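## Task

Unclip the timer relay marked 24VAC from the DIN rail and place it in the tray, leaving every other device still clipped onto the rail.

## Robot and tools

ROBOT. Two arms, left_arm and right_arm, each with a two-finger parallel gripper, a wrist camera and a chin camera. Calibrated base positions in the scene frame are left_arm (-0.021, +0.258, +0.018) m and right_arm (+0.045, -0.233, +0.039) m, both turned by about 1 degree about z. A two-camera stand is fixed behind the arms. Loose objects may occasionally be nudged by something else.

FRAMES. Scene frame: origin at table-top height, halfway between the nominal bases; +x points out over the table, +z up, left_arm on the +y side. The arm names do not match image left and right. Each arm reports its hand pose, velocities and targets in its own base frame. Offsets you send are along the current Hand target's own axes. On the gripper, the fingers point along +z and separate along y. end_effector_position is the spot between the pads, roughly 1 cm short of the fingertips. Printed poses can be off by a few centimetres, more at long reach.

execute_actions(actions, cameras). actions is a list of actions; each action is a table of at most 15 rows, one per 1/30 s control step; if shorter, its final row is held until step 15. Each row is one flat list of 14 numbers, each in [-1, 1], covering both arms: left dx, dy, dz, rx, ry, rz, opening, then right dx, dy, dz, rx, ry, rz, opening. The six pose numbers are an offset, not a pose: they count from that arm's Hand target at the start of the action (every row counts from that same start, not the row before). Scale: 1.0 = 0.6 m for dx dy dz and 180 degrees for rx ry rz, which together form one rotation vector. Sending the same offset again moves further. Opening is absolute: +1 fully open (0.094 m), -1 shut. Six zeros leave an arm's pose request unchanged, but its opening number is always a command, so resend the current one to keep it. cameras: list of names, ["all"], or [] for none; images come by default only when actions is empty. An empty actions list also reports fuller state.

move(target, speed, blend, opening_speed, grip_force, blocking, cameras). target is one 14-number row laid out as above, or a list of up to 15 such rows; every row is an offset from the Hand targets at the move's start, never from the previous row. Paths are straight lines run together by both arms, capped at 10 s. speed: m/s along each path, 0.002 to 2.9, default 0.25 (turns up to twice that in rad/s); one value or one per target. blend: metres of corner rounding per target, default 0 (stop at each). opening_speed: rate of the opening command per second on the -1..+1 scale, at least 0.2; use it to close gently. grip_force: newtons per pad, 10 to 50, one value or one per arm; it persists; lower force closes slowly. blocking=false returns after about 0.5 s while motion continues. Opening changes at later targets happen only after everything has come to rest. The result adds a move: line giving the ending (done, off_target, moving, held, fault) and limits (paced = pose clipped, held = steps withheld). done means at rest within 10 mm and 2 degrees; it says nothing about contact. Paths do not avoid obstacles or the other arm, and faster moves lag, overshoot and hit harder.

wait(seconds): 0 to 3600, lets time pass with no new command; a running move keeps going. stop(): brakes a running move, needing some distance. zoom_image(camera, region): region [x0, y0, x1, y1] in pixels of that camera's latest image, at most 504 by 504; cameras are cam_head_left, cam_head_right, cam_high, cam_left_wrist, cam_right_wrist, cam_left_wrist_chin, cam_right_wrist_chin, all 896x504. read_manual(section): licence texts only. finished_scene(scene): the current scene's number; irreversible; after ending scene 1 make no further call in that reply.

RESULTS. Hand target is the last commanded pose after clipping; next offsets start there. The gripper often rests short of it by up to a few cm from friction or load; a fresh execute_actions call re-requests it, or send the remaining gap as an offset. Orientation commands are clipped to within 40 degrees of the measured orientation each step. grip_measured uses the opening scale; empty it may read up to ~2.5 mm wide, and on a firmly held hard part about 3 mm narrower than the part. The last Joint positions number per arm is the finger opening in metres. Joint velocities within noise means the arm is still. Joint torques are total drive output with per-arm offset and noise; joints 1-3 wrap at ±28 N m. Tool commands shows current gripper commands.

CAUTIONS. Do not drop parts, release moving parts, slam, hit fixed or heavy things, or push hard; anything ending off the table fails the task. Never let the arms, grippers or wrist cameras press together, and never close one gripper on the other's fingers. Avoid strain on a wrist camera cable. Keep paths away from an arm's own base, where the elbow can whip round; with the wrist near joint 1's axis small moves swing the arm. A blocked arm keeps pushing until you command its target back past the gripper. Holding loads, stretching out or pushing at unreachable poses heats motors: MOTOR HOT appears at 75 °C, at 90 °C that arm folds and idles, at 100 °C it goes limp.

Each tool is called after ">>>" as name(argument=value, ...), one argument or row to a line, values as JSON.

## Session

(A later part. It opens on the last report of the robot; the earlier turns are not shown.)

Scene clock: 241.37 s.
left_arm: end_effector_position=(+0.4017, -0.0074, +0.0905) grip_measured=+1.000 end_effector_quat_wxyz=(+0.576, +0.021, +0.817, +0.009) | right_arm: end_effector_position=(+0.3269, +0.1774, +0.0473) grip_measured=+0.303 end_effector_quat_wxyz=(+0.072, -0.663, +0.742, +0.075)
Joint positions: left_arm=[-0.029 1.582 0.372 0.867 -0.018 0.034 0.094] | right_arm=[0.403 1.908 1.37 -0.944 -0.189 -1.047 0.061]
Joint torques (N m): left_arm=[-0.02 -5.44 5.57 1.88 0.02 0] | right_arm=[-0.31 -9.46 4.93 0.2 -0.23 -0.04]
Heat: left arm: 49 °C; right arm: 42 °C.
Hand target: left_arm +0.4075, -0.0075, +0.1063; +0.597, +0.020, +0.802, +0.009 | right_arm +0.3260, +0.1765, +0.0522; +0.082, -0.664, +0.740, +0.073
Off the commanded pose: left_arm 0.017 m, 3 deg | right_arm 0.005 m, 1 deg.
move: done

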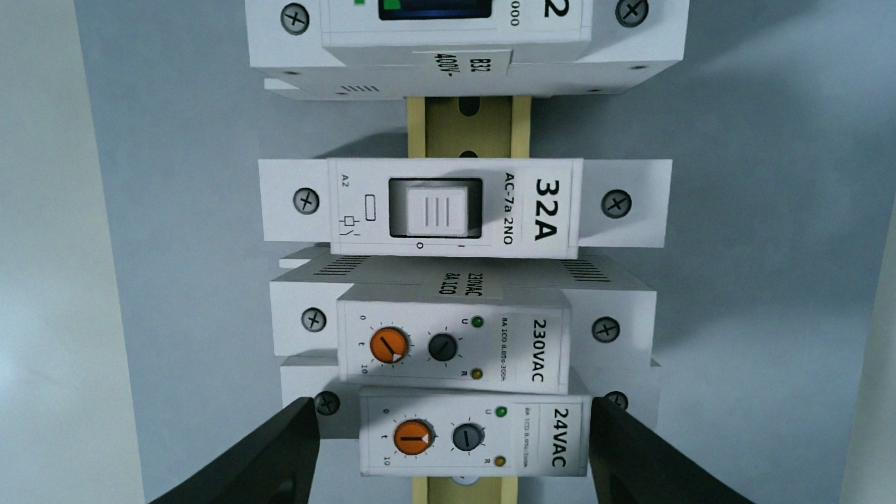

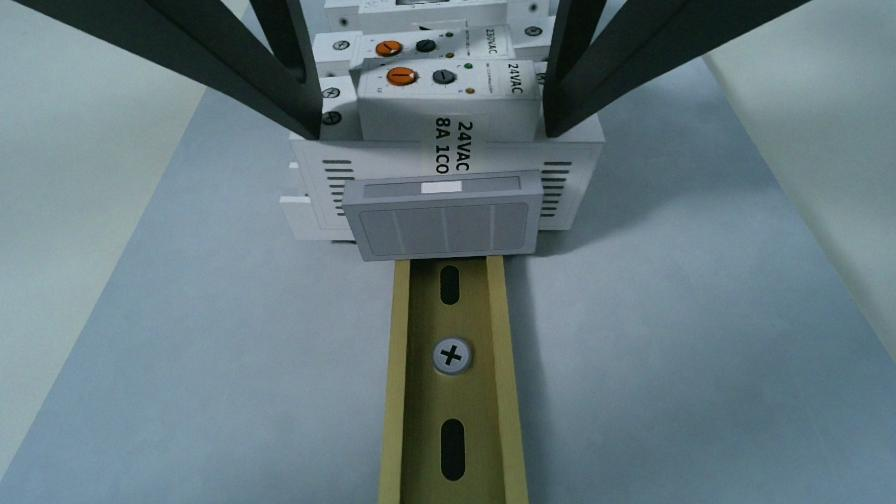

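>>> move(
  target=[0,0,0,0,0,0,1,0.0015,-0.0095,-0.003,0,0,0,0.3],
  speed=0.06,
)

>>> move(
  target=[0,0,0,0,0,0,1,0,0,0,0,0,0,-0.4],
  opening_speed=0.4,
  cameras=["cam_right_wrist","cam_right_wrist_chin"],
)

Scene clock: 247.47 s.
left_arm: end_effector_position=(+0.4017, -0.0074, +0.0905) grip_measured=+1.000 end_effector_quat_wxyz=(+0.576, +0.021, +0.817, +0.009) | right_arm: end_effector_position=(+0.3282, +0.1755, +0.0474) grip_measured=+0.303 end_effector_quat_wxyz=(+0.073, -0.663, +0.741, +0.075)
Joint positions: left_arm=[-0.029 1.582 0.372 0.867 -0.018 0.034 0.094] | right_arm=[0.397 1.908 1.37 -0.943 -0.189 -1.054 0.061]
Joint torques (N m): left_arm=[-0.03 -5.45 5.57 1.89 0.03 0] | right_arm=[-0.68 -8.35 7.16 0.06 -0.25 -0.03]
Heat: left arm: 49 °C; right arm: 41 °C.
Hand target: left_arm +0.4075, -0.0075, +0.1063; +0.597, +0.020, +0.802, +0.009 | right_arm +0.3316, +0.1746, +0.0537; +0.082, -0.664, +0.740, +0.073
Off the commanded pose: left_arm 0.017 m, 3 deg | right_arm 0.007 m, 1 deg.
move: done

Scene clock: 249.43 s.
left_arm: end_effector_position=(+0.4017, -0.0074, +0.0905) grip_measured=+1.000 end_effector_quat_wxyz=(+0.576, +0.021, +0.817, +0.009) | right_arm: end_effector_position=(+0.3301, +0.1752, +0.0474) grip_measured=-0.047 end_effector_quat_wxyz=(+0.075, -0.663, +0.741, +0.072)
Joint positions: left_arm=[-0.029 1.582 0.372 0.867 -0.018 0.034 0.094] | right_arm=[0.397 1.908 1.37 -0.936 -0.184 -1.054 0.045]
Joint torques (N m): left_arm=[-0.02 -5.45 5.57 1.88 0.02 0] | right_arm=[-0.65 -8.36 7.16 -0.01 -0.3 -0.09]
Heat: left arm: 50 °C; right arm: 41 °C.
Hand target: left_arm +0.4075, -0.0075, +0.1063; +0.597, +0.020, +0.802, +0.009 | right_arm +0.3315, +0.1747, +0.0537; +0.082, -0.664, +0.740, +0.073
Off the commanded pose: left_arm 0.017 m, 3 deg | right_arm 0.007 m, 1 deg.
move: done

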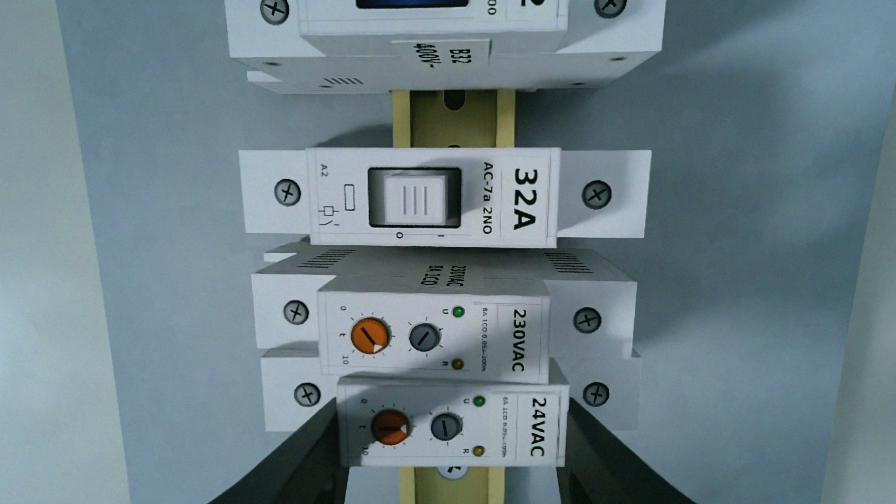

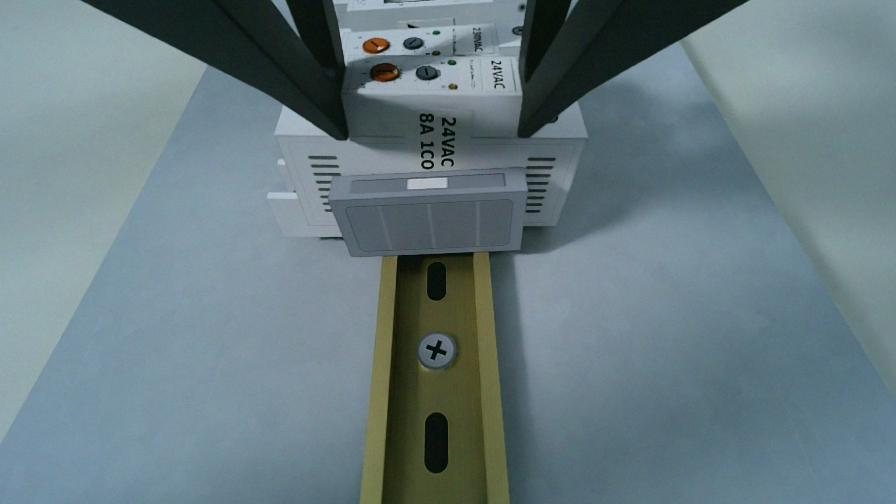

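>>> move(
  target=[0,0,0,0,0,0,1,0,-0.036,-0.002,-0.163,0,0.035,-0.4],
  speed=0.05,
  cameras=["cam_right_wrist","cam_right_wrist_chin"],
)

Scene clock: 257.37 s.
left_arm: end_effector_position=(+0.4017, -0.0074, +0.0905) grip_measured=+1.000 end_effector_quat_wxyz=(+0.576, +0.021, +0.817, +0.009) | right_arm: end_effector_position=(+0.3423, +0.1681, +0.0503) grip_measured=-0.052 end_effector_quat_wxyz=(-0.080, -0.637, +0.732, +0.230)
Joint positions: left_arm=[-0.029 1.582 0.372 0.867 -0.018 0.034 0.094] | right_arm=[0.291 2.367 2.015 -1.572 -0.349 -1.204 0.045]
Joint torques (N m): left_arm=[-0.02 -5.45 5.57 1.88 0.02 0] | right_arm=[-1.85 -8.81 9.87 -0.82 -0.89 0.13]
Heat: left arm: 50 °C; right arm: 42 °C.
Hand target: left_arm +0.4075, -0.0075, +0.1063; +0.597, +0.020, +0.802, +0.009 | right_arm +0.3530, +0.1721, +0.0549; -0.093, -0.621, +0.732, +0.263
Off the commanded pose: left_arm 0.017 m, 3 deg | right_arm 0.012 m, 4 deg.
joint sent to its limit (right arm) — joint 4 (wrist pitch), lower limit. The joint targets are off in orientation, not in position.
move: off_target (right_arm)

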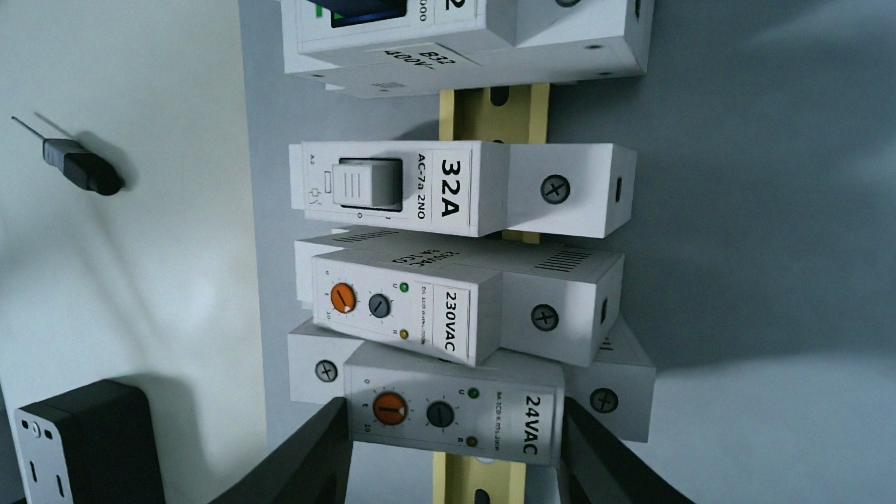

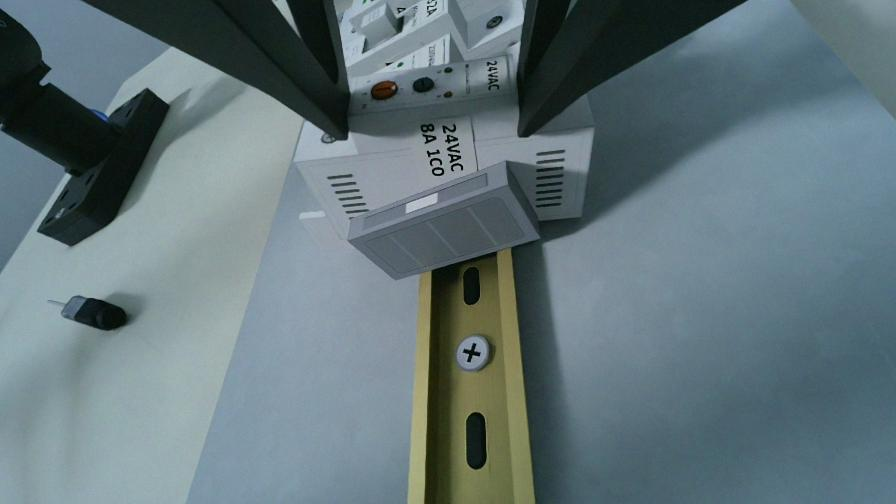

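>>> move(
  target=[0,0,0,0,0,0,1,-0.0095,0.025,-0.042,0,0,0,-0.4],
  speed=0.05,
  cameras=["cam_right_wrist","cam_right_wrist_chin"],
)

Scene clock: 264.17 s.
left_arm: end_effector_position=(+0.4017, -0.0074, +0.0905) grip_measured=+1.000 end_effector_quat_wxyz=(+0.576, +0.021, +0.817, +0.009) | right_arm: end_effector_position=(+0.3424, +0.1681, +0.0510) grip_measured=-0.052 end_effector_quat_wxyz=(-0.079, -0.636, +0.732, +0.229)
Joint positions: left_arm=[-0.029 1.582 0.372 0.867 -0.018 0.034 0.094] | right_arm=[0.291 2.365 2.015 -1.572 -0.349 -1.202 0.045]
Joint torques (N m): left_arm=[-0.03 -5.45 5.59 1.89 0.02 0] | right_arm=[-1.98 -15.39 7.62 -0.82 -0.93 0.34]
Heat: left arm: 50 °C; right arm: 42 °C.
Hand target: left_arm +0.4075, -0.0075, +0.1063; +0.597, +0.020, +0.802, +0.009 | right_arm +0.3530, +0.1721, +0.0847; -0.093, -0.621, +0.732, +0.263
Off the commanded pose: left_arm 0.017 m, 3 deg | right_arm 0.036 m, 4 deg.
joint sent to its limit (right arm) — joint 4 (wrist pitch), lower limit. The joint targets are off in orientation, not in position.
move: off_target (right_arm)

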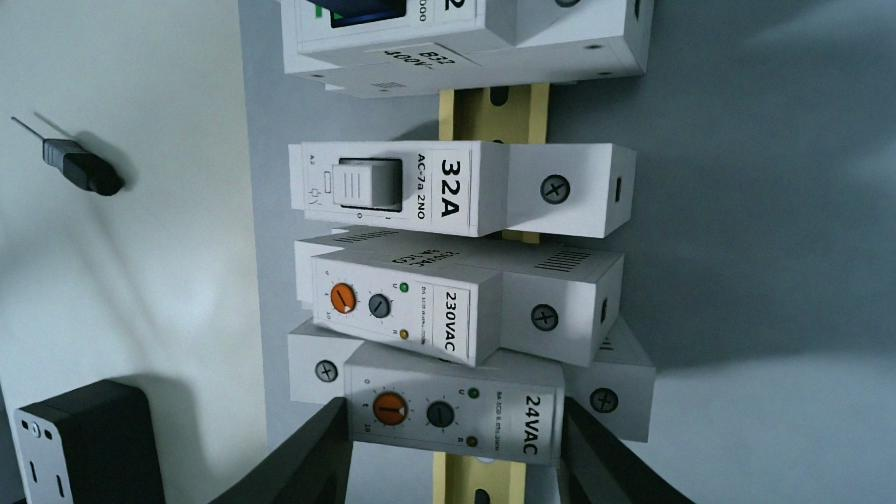

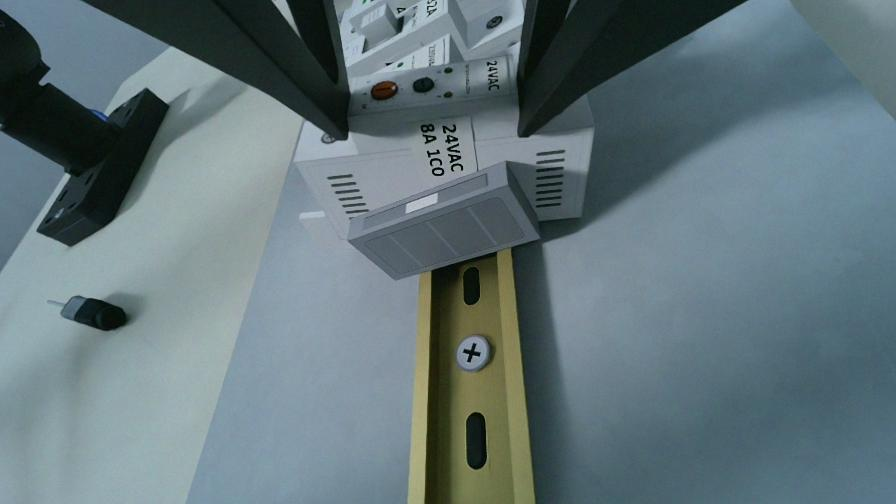

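>>> move(
  target=[0,0,0,0,0,0,1,0.0065,-0.068,0.036,0,0,0,-0.4],
  speed=0.05,
  cameras=["cam_right_wrist","cam_right_wrist_chin"],
)

Scene clock: 272.97 s.
left_arm: end_effector_position=(+0.4017, -0.0074, +0.0905) grip_measured=+1.000 end_effector_quat_wxyz=(+0.576, +0.021, +0.817, +0.009) | right_arm: end_effector_position=(+0.3446, +0.1684, +0.0495) grip_measured=-0.058 end_effector_quat_wxyz=(-0.087, -0.631, +0.733, +0.240)
Joint positions: left_arm=[-0.029 1.582 0.372 0.867 -0.018 0.034 0.094] | right_arm=[0.285 2.404 2.065 -1.61 -0.362 -1.207 0.044]
Joint torques (N m): left_arm=[-0.02 -5.44 5.59 1.89 0.02 0] | right_arm=[-3.02 -6.41 14.8 -0.46 -0.69 0.11]
Heat: left arm: 50 °C; right arm: 42 °C.
Hand target: left_arm +0.4075, -0.0075, +0.1063; +0.597, +0.020, +0.802, +0.009 | right_arm +0.3773, +0.1705, +0.0453; -0.093, -0.621, +0.732, +0.263
Off the commanded pose: left_arm 0.017 m, 3 deg | right_arm 0.033 m, 3 deg.
joint read past its limit (right arm) — joint 4 (wrist pitch), lower limit.
joint sent to its limit (right arm) — joint 4 (wrist pitch), lower limit. The joint targets are off in orientation, not in position.
move: off_target (right_arm)

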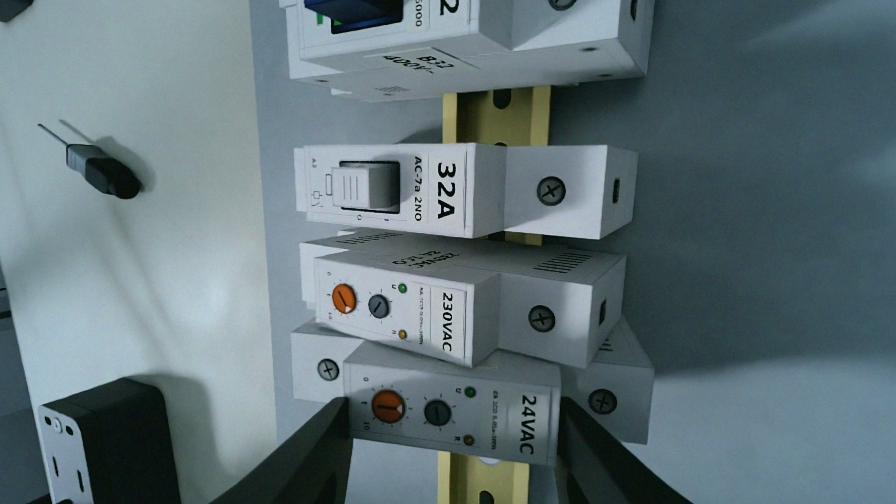

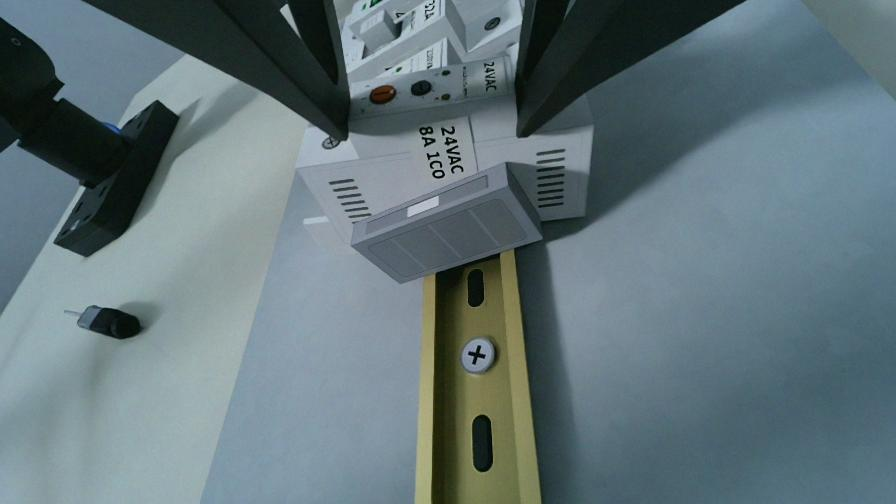

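>>> execute_actions(
  actions=[],
)

>>> zoom_image(
  camera="cam_head_left",
  region=[380, 170, 500, 260],
)

>>> zoom_image(
  camera="cam_right_wrist_chin",
  region=[280, 20, 640, 300],
)

>>> zoom_image(
  camera="cam_left_wrist_chin",
  region=[600, 250, 896, 504],
)

Scene clock: 277.00 s.
left_arm: end_effector_position=(+0.4017, -0.0074, +0.0905) grip_measured=+1.000 end_effector_quat_wxyz=(+0.576, +0.021, +0.817, +0.009) | right_arm: end_effector_position=(+0.3446, +0.1684, +0.0495) grip_measured=-0.058 end_effector_quat_wxyz=(-0.087, -0.631, +0.733, +0.240)
Joint positions: left_arm=[-0.029 1.582 0.372 0.867 -0.018 0.034 0.094] | right_arm=[0.285 2.404 2.065 -1.61 -0.362 -1.207 0.044]
Joint velocities: within noise
Joint torques (N m): left_arm=[-0.02 -5.44 5.59 1.88 0.03 0] | right_arm=[-3.02 -6.39 14.98 -0.46 -0.69 0.12]
Motor temperatures (°C): left_arm=[32 33 45 50 29 30 30] | right_arm=[29 39 42 31 29 30 34]
Heat: left arm: 50 °C; right arm: 42 °C.
Hand target: left_arm +0.4075, -0.0075, +0.1063; +0.597, +0.020, +0.802, +0.009 | right_arm +0.3773, +0.1704, +0.0453; -0.093, -0.621, +0.732, +0.263
Tool commands: left_gripper/opening=+1.0 right_gripper/opening=-0.4
Off the commanded pose: left_arm 0.017 m, 3 deg | right_arm 0.033 m, 3 deg.
joint read past its limit (right arm) — joint 4 (wrist pitch), lower limit.

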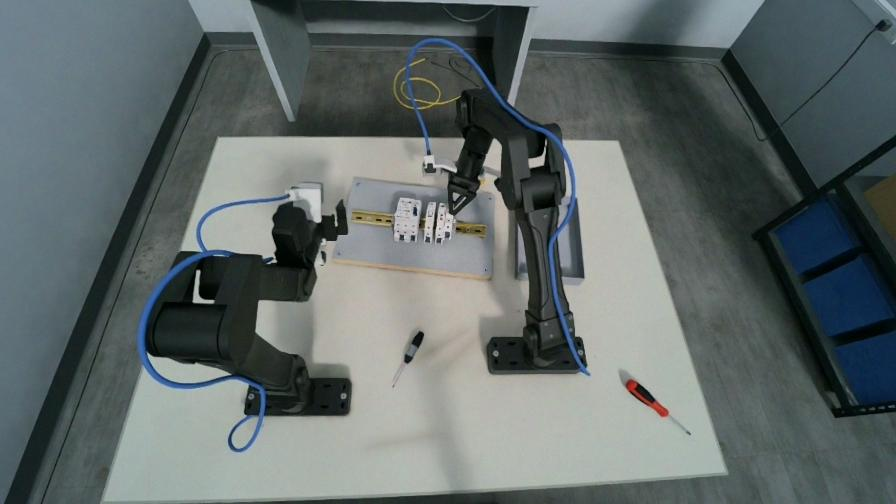

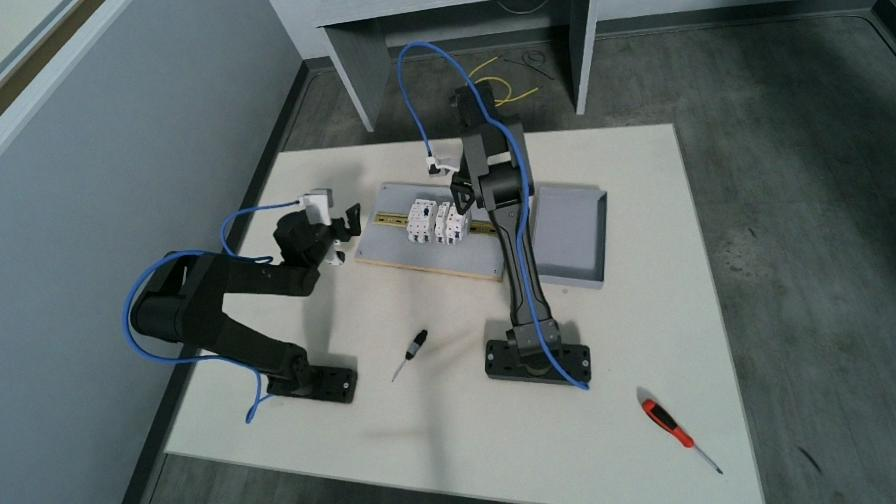

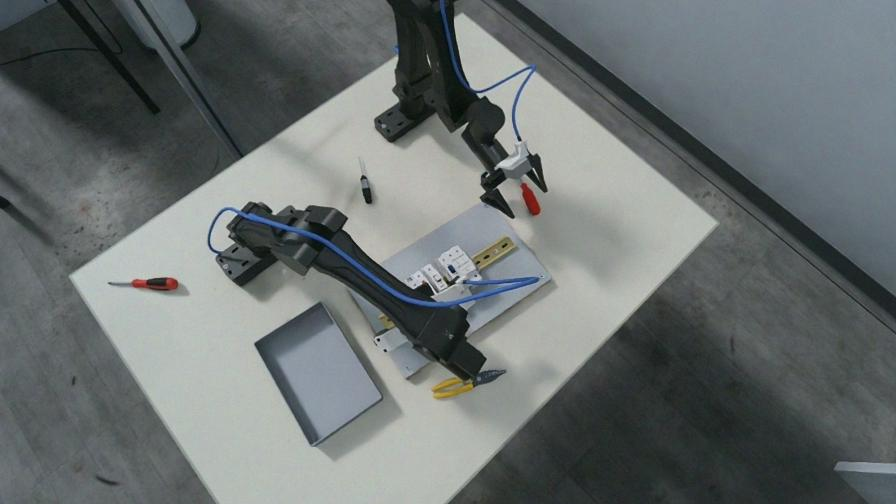

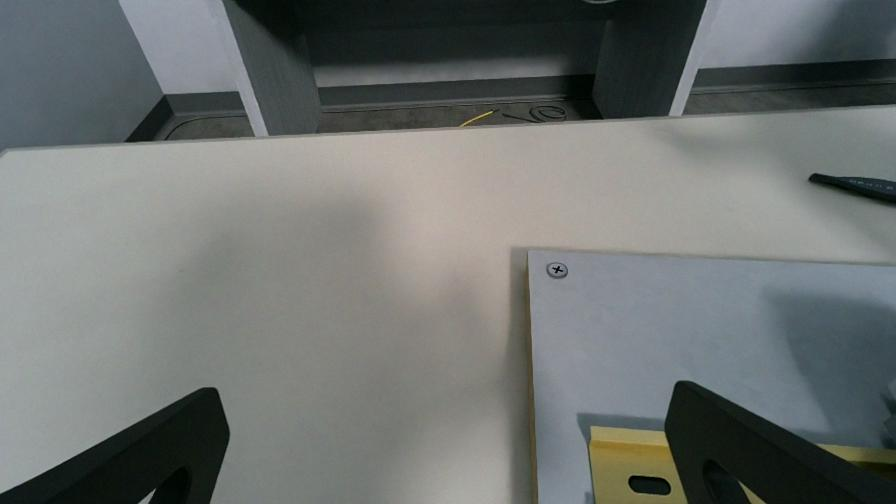

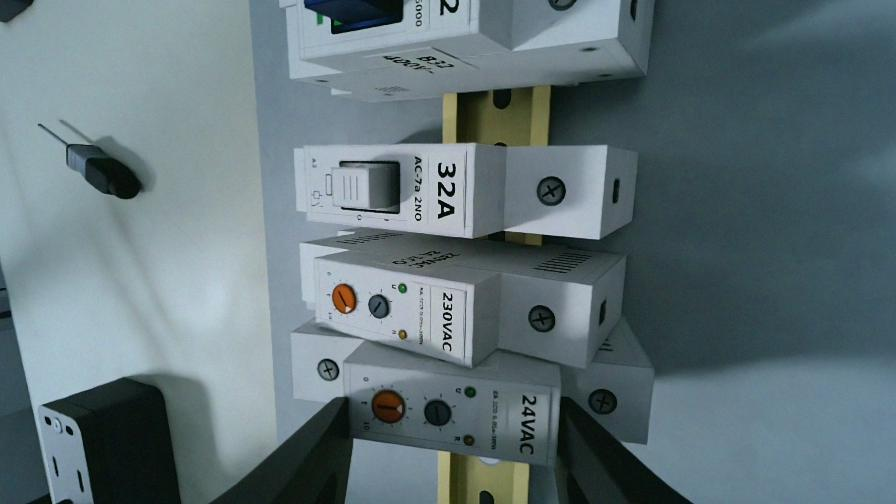

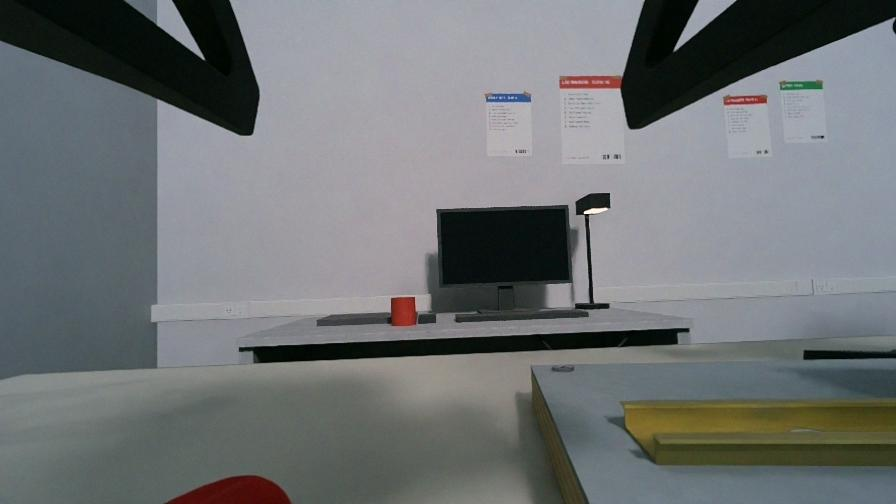

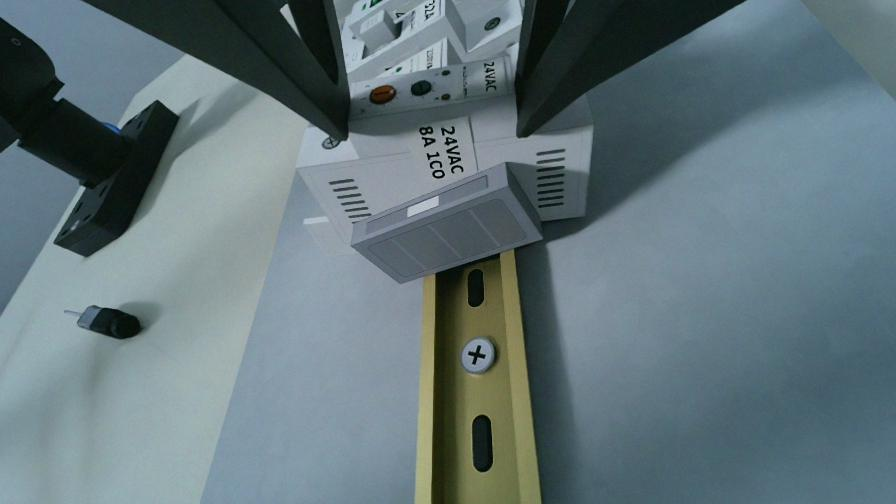

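Scaled by 4.200 from the camera's image (finer frame: 1280x720).

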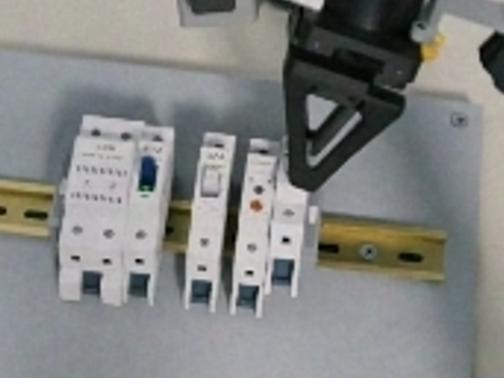

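Scaled by 1.400 from the camera's image (finer frame: 1280x720).

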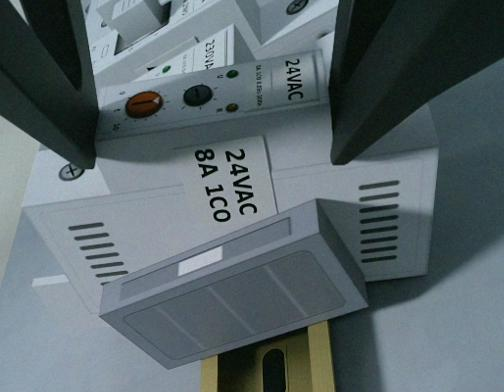

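Scaled by 1.703 from the camera's image (finer frame: 1280x720).

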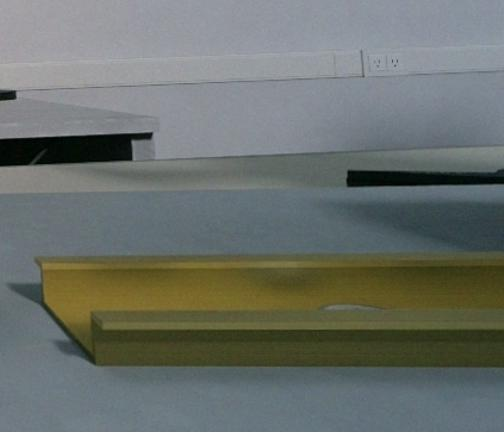

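>>> move(
  target=[0,0,0,0,0,0,1,0.0083,0.0705,0.034,0.163,0,-0.035,-0.4],
  speed=0.06,
)

>>> move(
  target=[
    [0,0,0,0,0,0,1,0,0,0,0,0,0,0.3],
    [0,0,0,0,0,0,1,0,0,-0.004,0,-0.056,0,0.3],
  ],
  opening_speed=0.5,
  speed=0.06,
  cameras=["cam_right_wrist","cam_right_wrist_chin"],
)

Scene clock: 291.63 s.
left_arm: end_effector_position=(+0.4017, -0.0074, +0.0905) grip_measured=+1.000 end_effector_quat_wxyz=(+0.576, +0.021, +0.817, +0.009) | right_arm: end_effector_position=(+0.3296, +0.1735, +0.0567) grip_measured=-0.059 end_effector_quat_wxyz=(+0.078, -0.661, +0.741, +0.085)
Joint positions: left_arm=[-0.029 1.582 0.372 0.867 -0.018 0.034 0.094] | right_arm=[0.379 1.899 1.392 -0.974 -0.214 -1.067 0.044]
Joint torques (N m): left_arm=[-0.03 -5.45 5.57 1.88 0.03 0] | right_arm=[1.06 -7.41 3.85 0.61 0.02 0.07]
Heat: left arm: 51 °C; right arm: 43 °C.
Hand target: left_arm +0.4075, -0.0075, +0.1063; +0.597, +0.020, +0.802, +0.009 | right_arm +0.3303, +0.1750, +0.0482; +0.081, -0.664, +0.740, +0.074
Off the commanded pose: left_arm 0.017 m, 3 deg | right_arm 0.009 m, 1 deg.
move: done

Scene clock: 295.37 s.
left_arm: end_effector_position=(+0.4017, -0.0074, +0.0905) grip_measured=+1.000 end_effector_quat_wxyz=(+0.576, +0.021, +0.817, +0.009) | right_arm: end_effector_position=(+0.3327, +0.1725, +0.0488) grip_measured=+0.298 end_effector_quat_wxyz=(+0.135, -0.653, +0.735, +0.125)
Joint positions: left_arm=[-0.029 1.582 0.372 0.867 -0.018 0.034 0.094] | right_arm=[0.316 1.862 1.277 -0.833 -0.337 -1.11 0.061]
Joint torques (N m): left_arm=[-0.03 -5.44 5.57 1.89 0.02 0] | right_arm=[-0.28 -8.5 4.44 0.45 -0.54 -0.06]
Heat: left arm: 51 °C; right arm: 42 °C.
Hand target: left_arm +0.4075, -0.0075, +0.1063; +0.597, +0.020, +0.802, +0.009 | right_arm +0.3302, +0.1745, +0.0506; +0.146, -0.655, +0.730, +0.131
Off the commanded pose: left_arm 0.017 m, 3 deg | right_arm 0.004 m, 2 deg.
move: done

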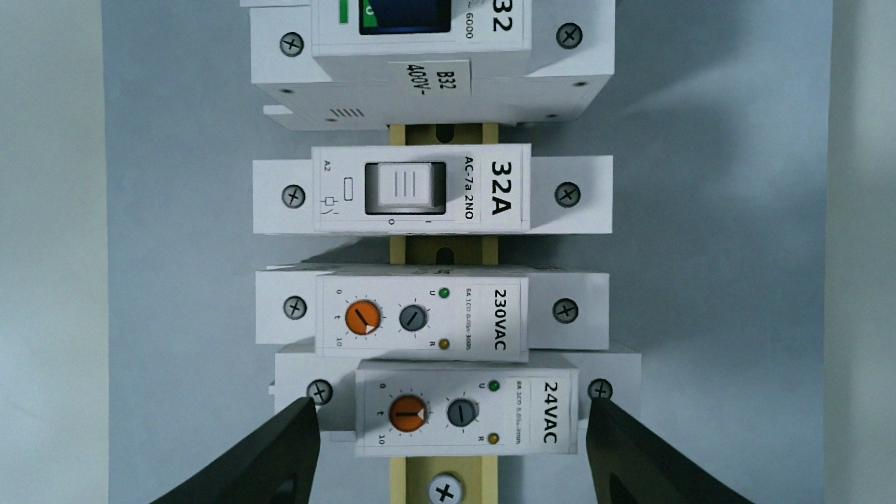

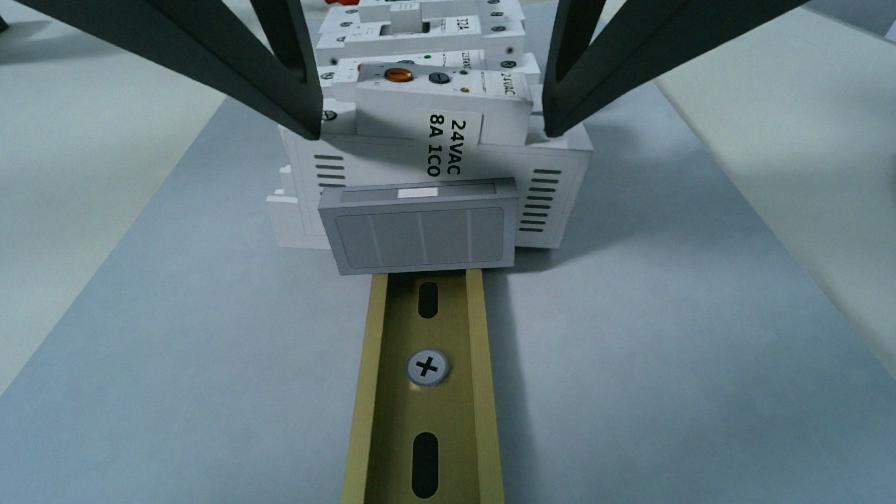

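>>> move(
  target=[0,0,0,0,0,0,1,-0.005,-0.005,0.005,0,0,0,0.3],
  speed=0.06,
)

>>> move(
  target=[0,0,0,0,0,0,1,0,0,0,0,0,0,-0.4],
  opening_speed=0.4,
  cameras=["cam_right_wrist","cam_right_wrist_chin"],
)

Scene clock: 302.53 s.
left_arm: end_effector_position=(+0.4017, -0.0074, +0.0905) grip_measured=+1.000 end_effector_quat_wxyz=(+0.576, +0.021, +0.817, +0.009) | right_arm: end_effector_position=(+0.3328, +0.1725, +0.0488) grip_measured=+0.298 end_effector_quat_wxyz=(+0.135, -0.653, +0.735, +0.125)
Joint positions: left_arm=[-0.029 1.582 0.372 0.867 -0.018 0.034 0.094] | right_arm=[0.315 1.862 1.277 -0.832 -0.338 -1.111 0.061]
Joint torques (N m): left_arm=[-0.03 -5.45 5.57 1.89 0.03 0] | right_arm=[0.27 -7.31 5.71 0.49 -0.54 -0.02]
Heat: left arm: 51 °C; right arm: 42 °C.
Hand target: left_arm +0.4075, -0.0075, +0.1063; +0.597, +0.020, +0.802, +0.009 | right_arm +0.3337, +0.1780, +0.0490; +0.146, -0.655, +0.730, +0.132
Off the commanded pose: left_arm 0.017 m, 3 deg | right_arm 0.006 m, 2 deg.
move: done

Scene clock: 304.50 s.
left_arm: end_effector_position=(+0.4017, -0.0074, +0.0905) grip_measured=+1.000 end_effector_quat_wxyz=(+0.576, +0.021, +0.817, +0.009) | right_arm: end_effector_position=(+0.3358, +0.1739, +0.0495) grip_measured=-0.048 end_effector_quat_wxyz=(+0.142, -0.653, +0.733, +0.124)
Joint positions: left_arm=[-0.029 1.582 0.372 0.867 -0.018 0.034 0.094] | right_arm=[0.315 1.862 1.277 -0.818 -0.34 -1.111 0.045]
Joint torques (N m): left_arm=[-0.03 -5.45 5.59 1.89 0.02 0] | right_arm=[0.28 -7.31 5.7 0.36 -0.52 0]
Heat: left arm: 51 °C; right arm: 42 °C.
Hand target: left_arm +0.4075, -0.0075, +0.1063; +0.597, +0.020, +0.802, +0.009 | right_arm +0.3337, +0.1780, +0.0490; +0.146, -0.655, +0.730, +0.131
Off the commanded pose: left_arm 0.017 m, 3 deg | right_arm 0.005 m, 1 deg.
move: done

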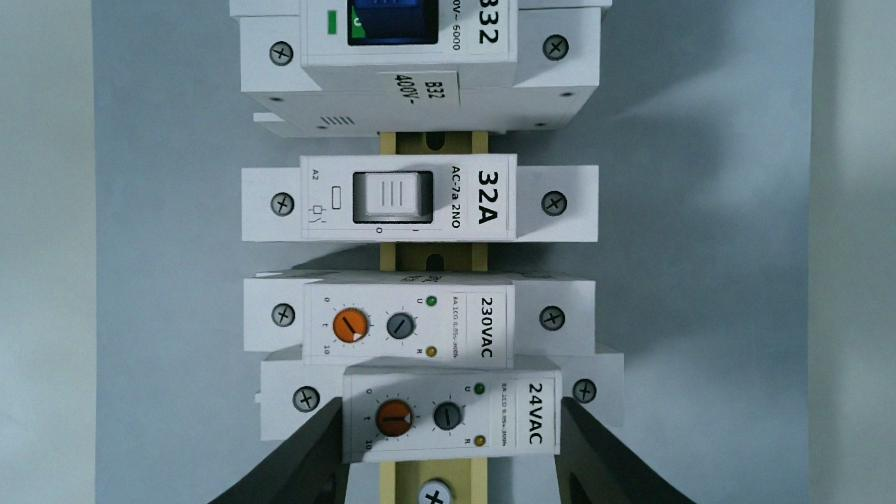

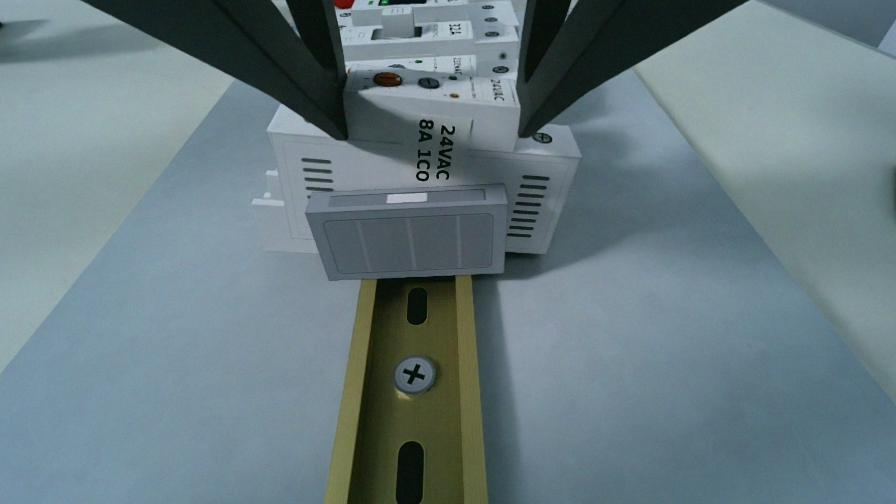

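>>> move(
  target=[0,0,0,0,0,0,1,0.004,-0.038,-0.004,-0.171,0,0.066,-0.4],
  speed=0.05,
  cameras=["cam_right_wrist","cam_right_wrist_chin"],
)

Scene clock: 312.93 s.
left_arm: end_effector_position=(+0.4017, -0.0074, +0.0905) grip_measured=+1.000 end_effector_quat_wxyz=(+0.576, +0.021, +0.817, +0.009) | right_arm: end_effector_position=(+0.3448, +0.1688, +0.0498) grip_measured=-0.065 end_effector_quat_wxyz=(-0.045, -0.608, +0.729, +0.311)
Joint positions: left_arm=[-0.029 1.582 0.372 0.867 -0.018 0.034 0.094] | right_arm=[0.222 2.397 2.004 -1.583 -0.508 -1.275 0.044]
Joint torques (N m): left_arm=[-0.03 -5.44 5.57 1.89 0.02 0] | right_arm=[-1.42 -8.49 9.05 -0.77 -0.89 0.24]
Heat: left arm: 51 °C; right arm: 42 °C.
Hand target: left_arm +0.4075, -0.0075, +0.1063; +0.597, +0.020, +0.802, +0.009 | right_arm +0.3560, +0.1724, +0.0503; -0.047, -0.592, +0.732, +0.334
Off the commanded pose: left_arm 0.017 m, 3 deg | right_arm 0.012 m, 3 deg.
joint read past its limit (right arm) — joint 4 (wrist pitch), lower limit.
joint sent to its limit (right arm) — joint 4 (wrist pitch), lower limit. The joint targets are off in orientation, not in position.
move: off_target (right_arm)

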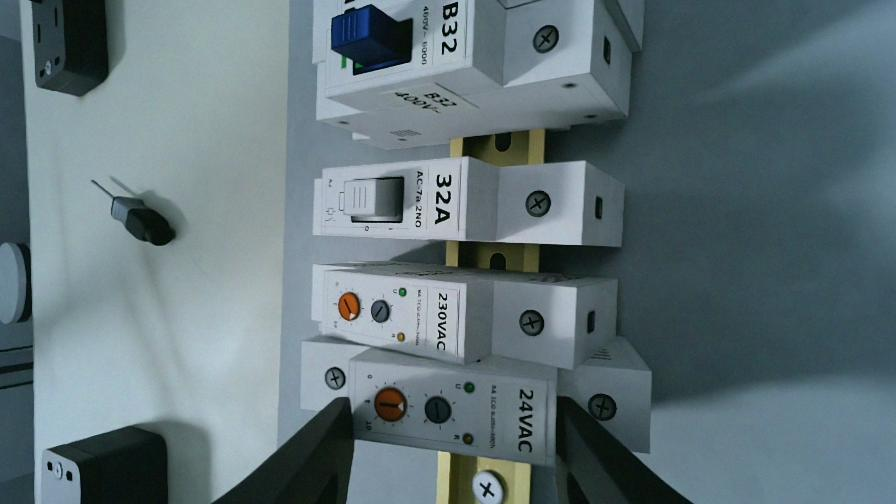

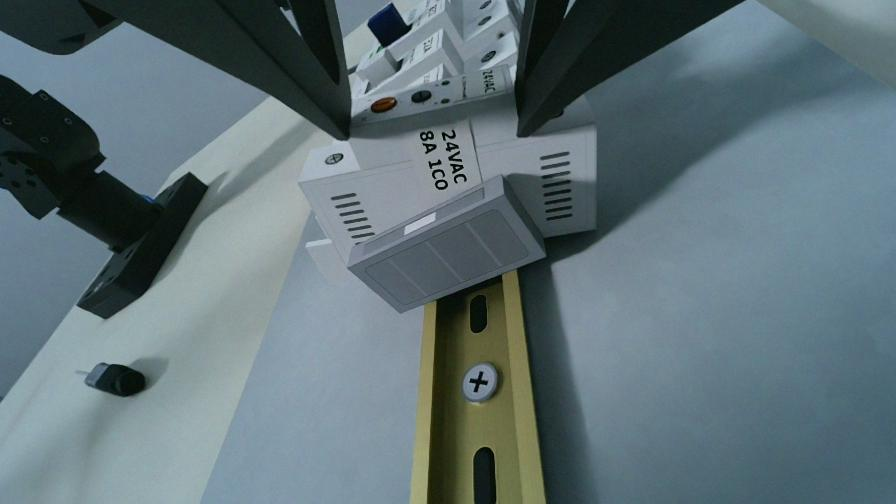

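>>> move(
  target=[
    [0,0,0,0,0,0,1,0.0113,0.021,0.012,0.0675,0,-0.026,-0.4],
    [0,0,0,0,0,0,1,0.0033,-0.0247,-0.008,0.0675,0,-0.026,-0.4],
  ],
  speed=0.05,
  cameras=["cam_right_wrist","cam_right_wrist_chin"],
)

Scene clock: 329.97 s.
left_arm: end_effector_position=(+0.4017, -0.0074, +0.0905) grip_measured=+1.000 end_effector_quat_wxyz=(+0.576, +0.021, +0.817, +0.009) | right_arm: end_effector_position=(+0.3606, +0.1682, +0.0488) grip_measured=-0.065 end_effector_quat_wxyz=(+0.022, -0.621, +0.739, +0.259)
Joint positions: left_arm=[-0.029 1.582 0.372 0.867 -0.018 0.034 0.094] | right_arm=[0.222 2.275 1.849 -1.363 -0.483 -1.229 0.044]
Joint torques (N m): left_arm=[-0.03 -5.44 5.57 1.88 0.02 0] | right_arm=[-0.7 -8.03 8.94 -0.42 -0.39 -0.09]
Heat: left arm: 51 °C; right arm: 42 °C.
Hand target: left_arm +0.4075, -0.0075, +0.1063; +0.597, +0.020, +0.802, +0.009 | right_arm +0.3700, +0.1675, +0.0452; +0.030, -0.623, +0.739, +0.257
Off the commanded pose: left_arm 0.017 m, 3 deg | right_arm 0.010 m, 1 deg.
move: done

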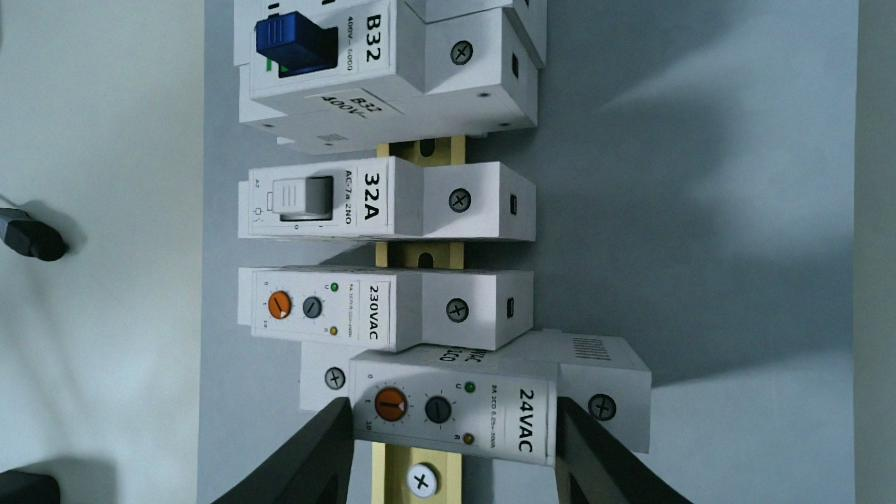

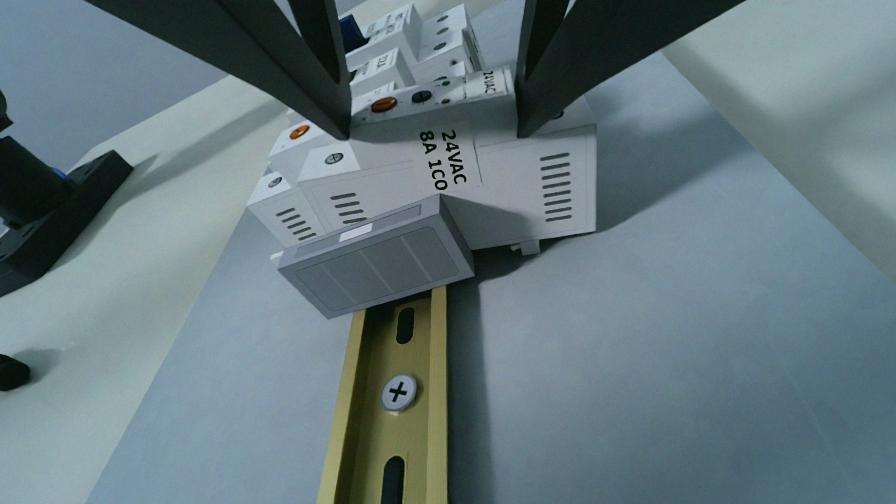

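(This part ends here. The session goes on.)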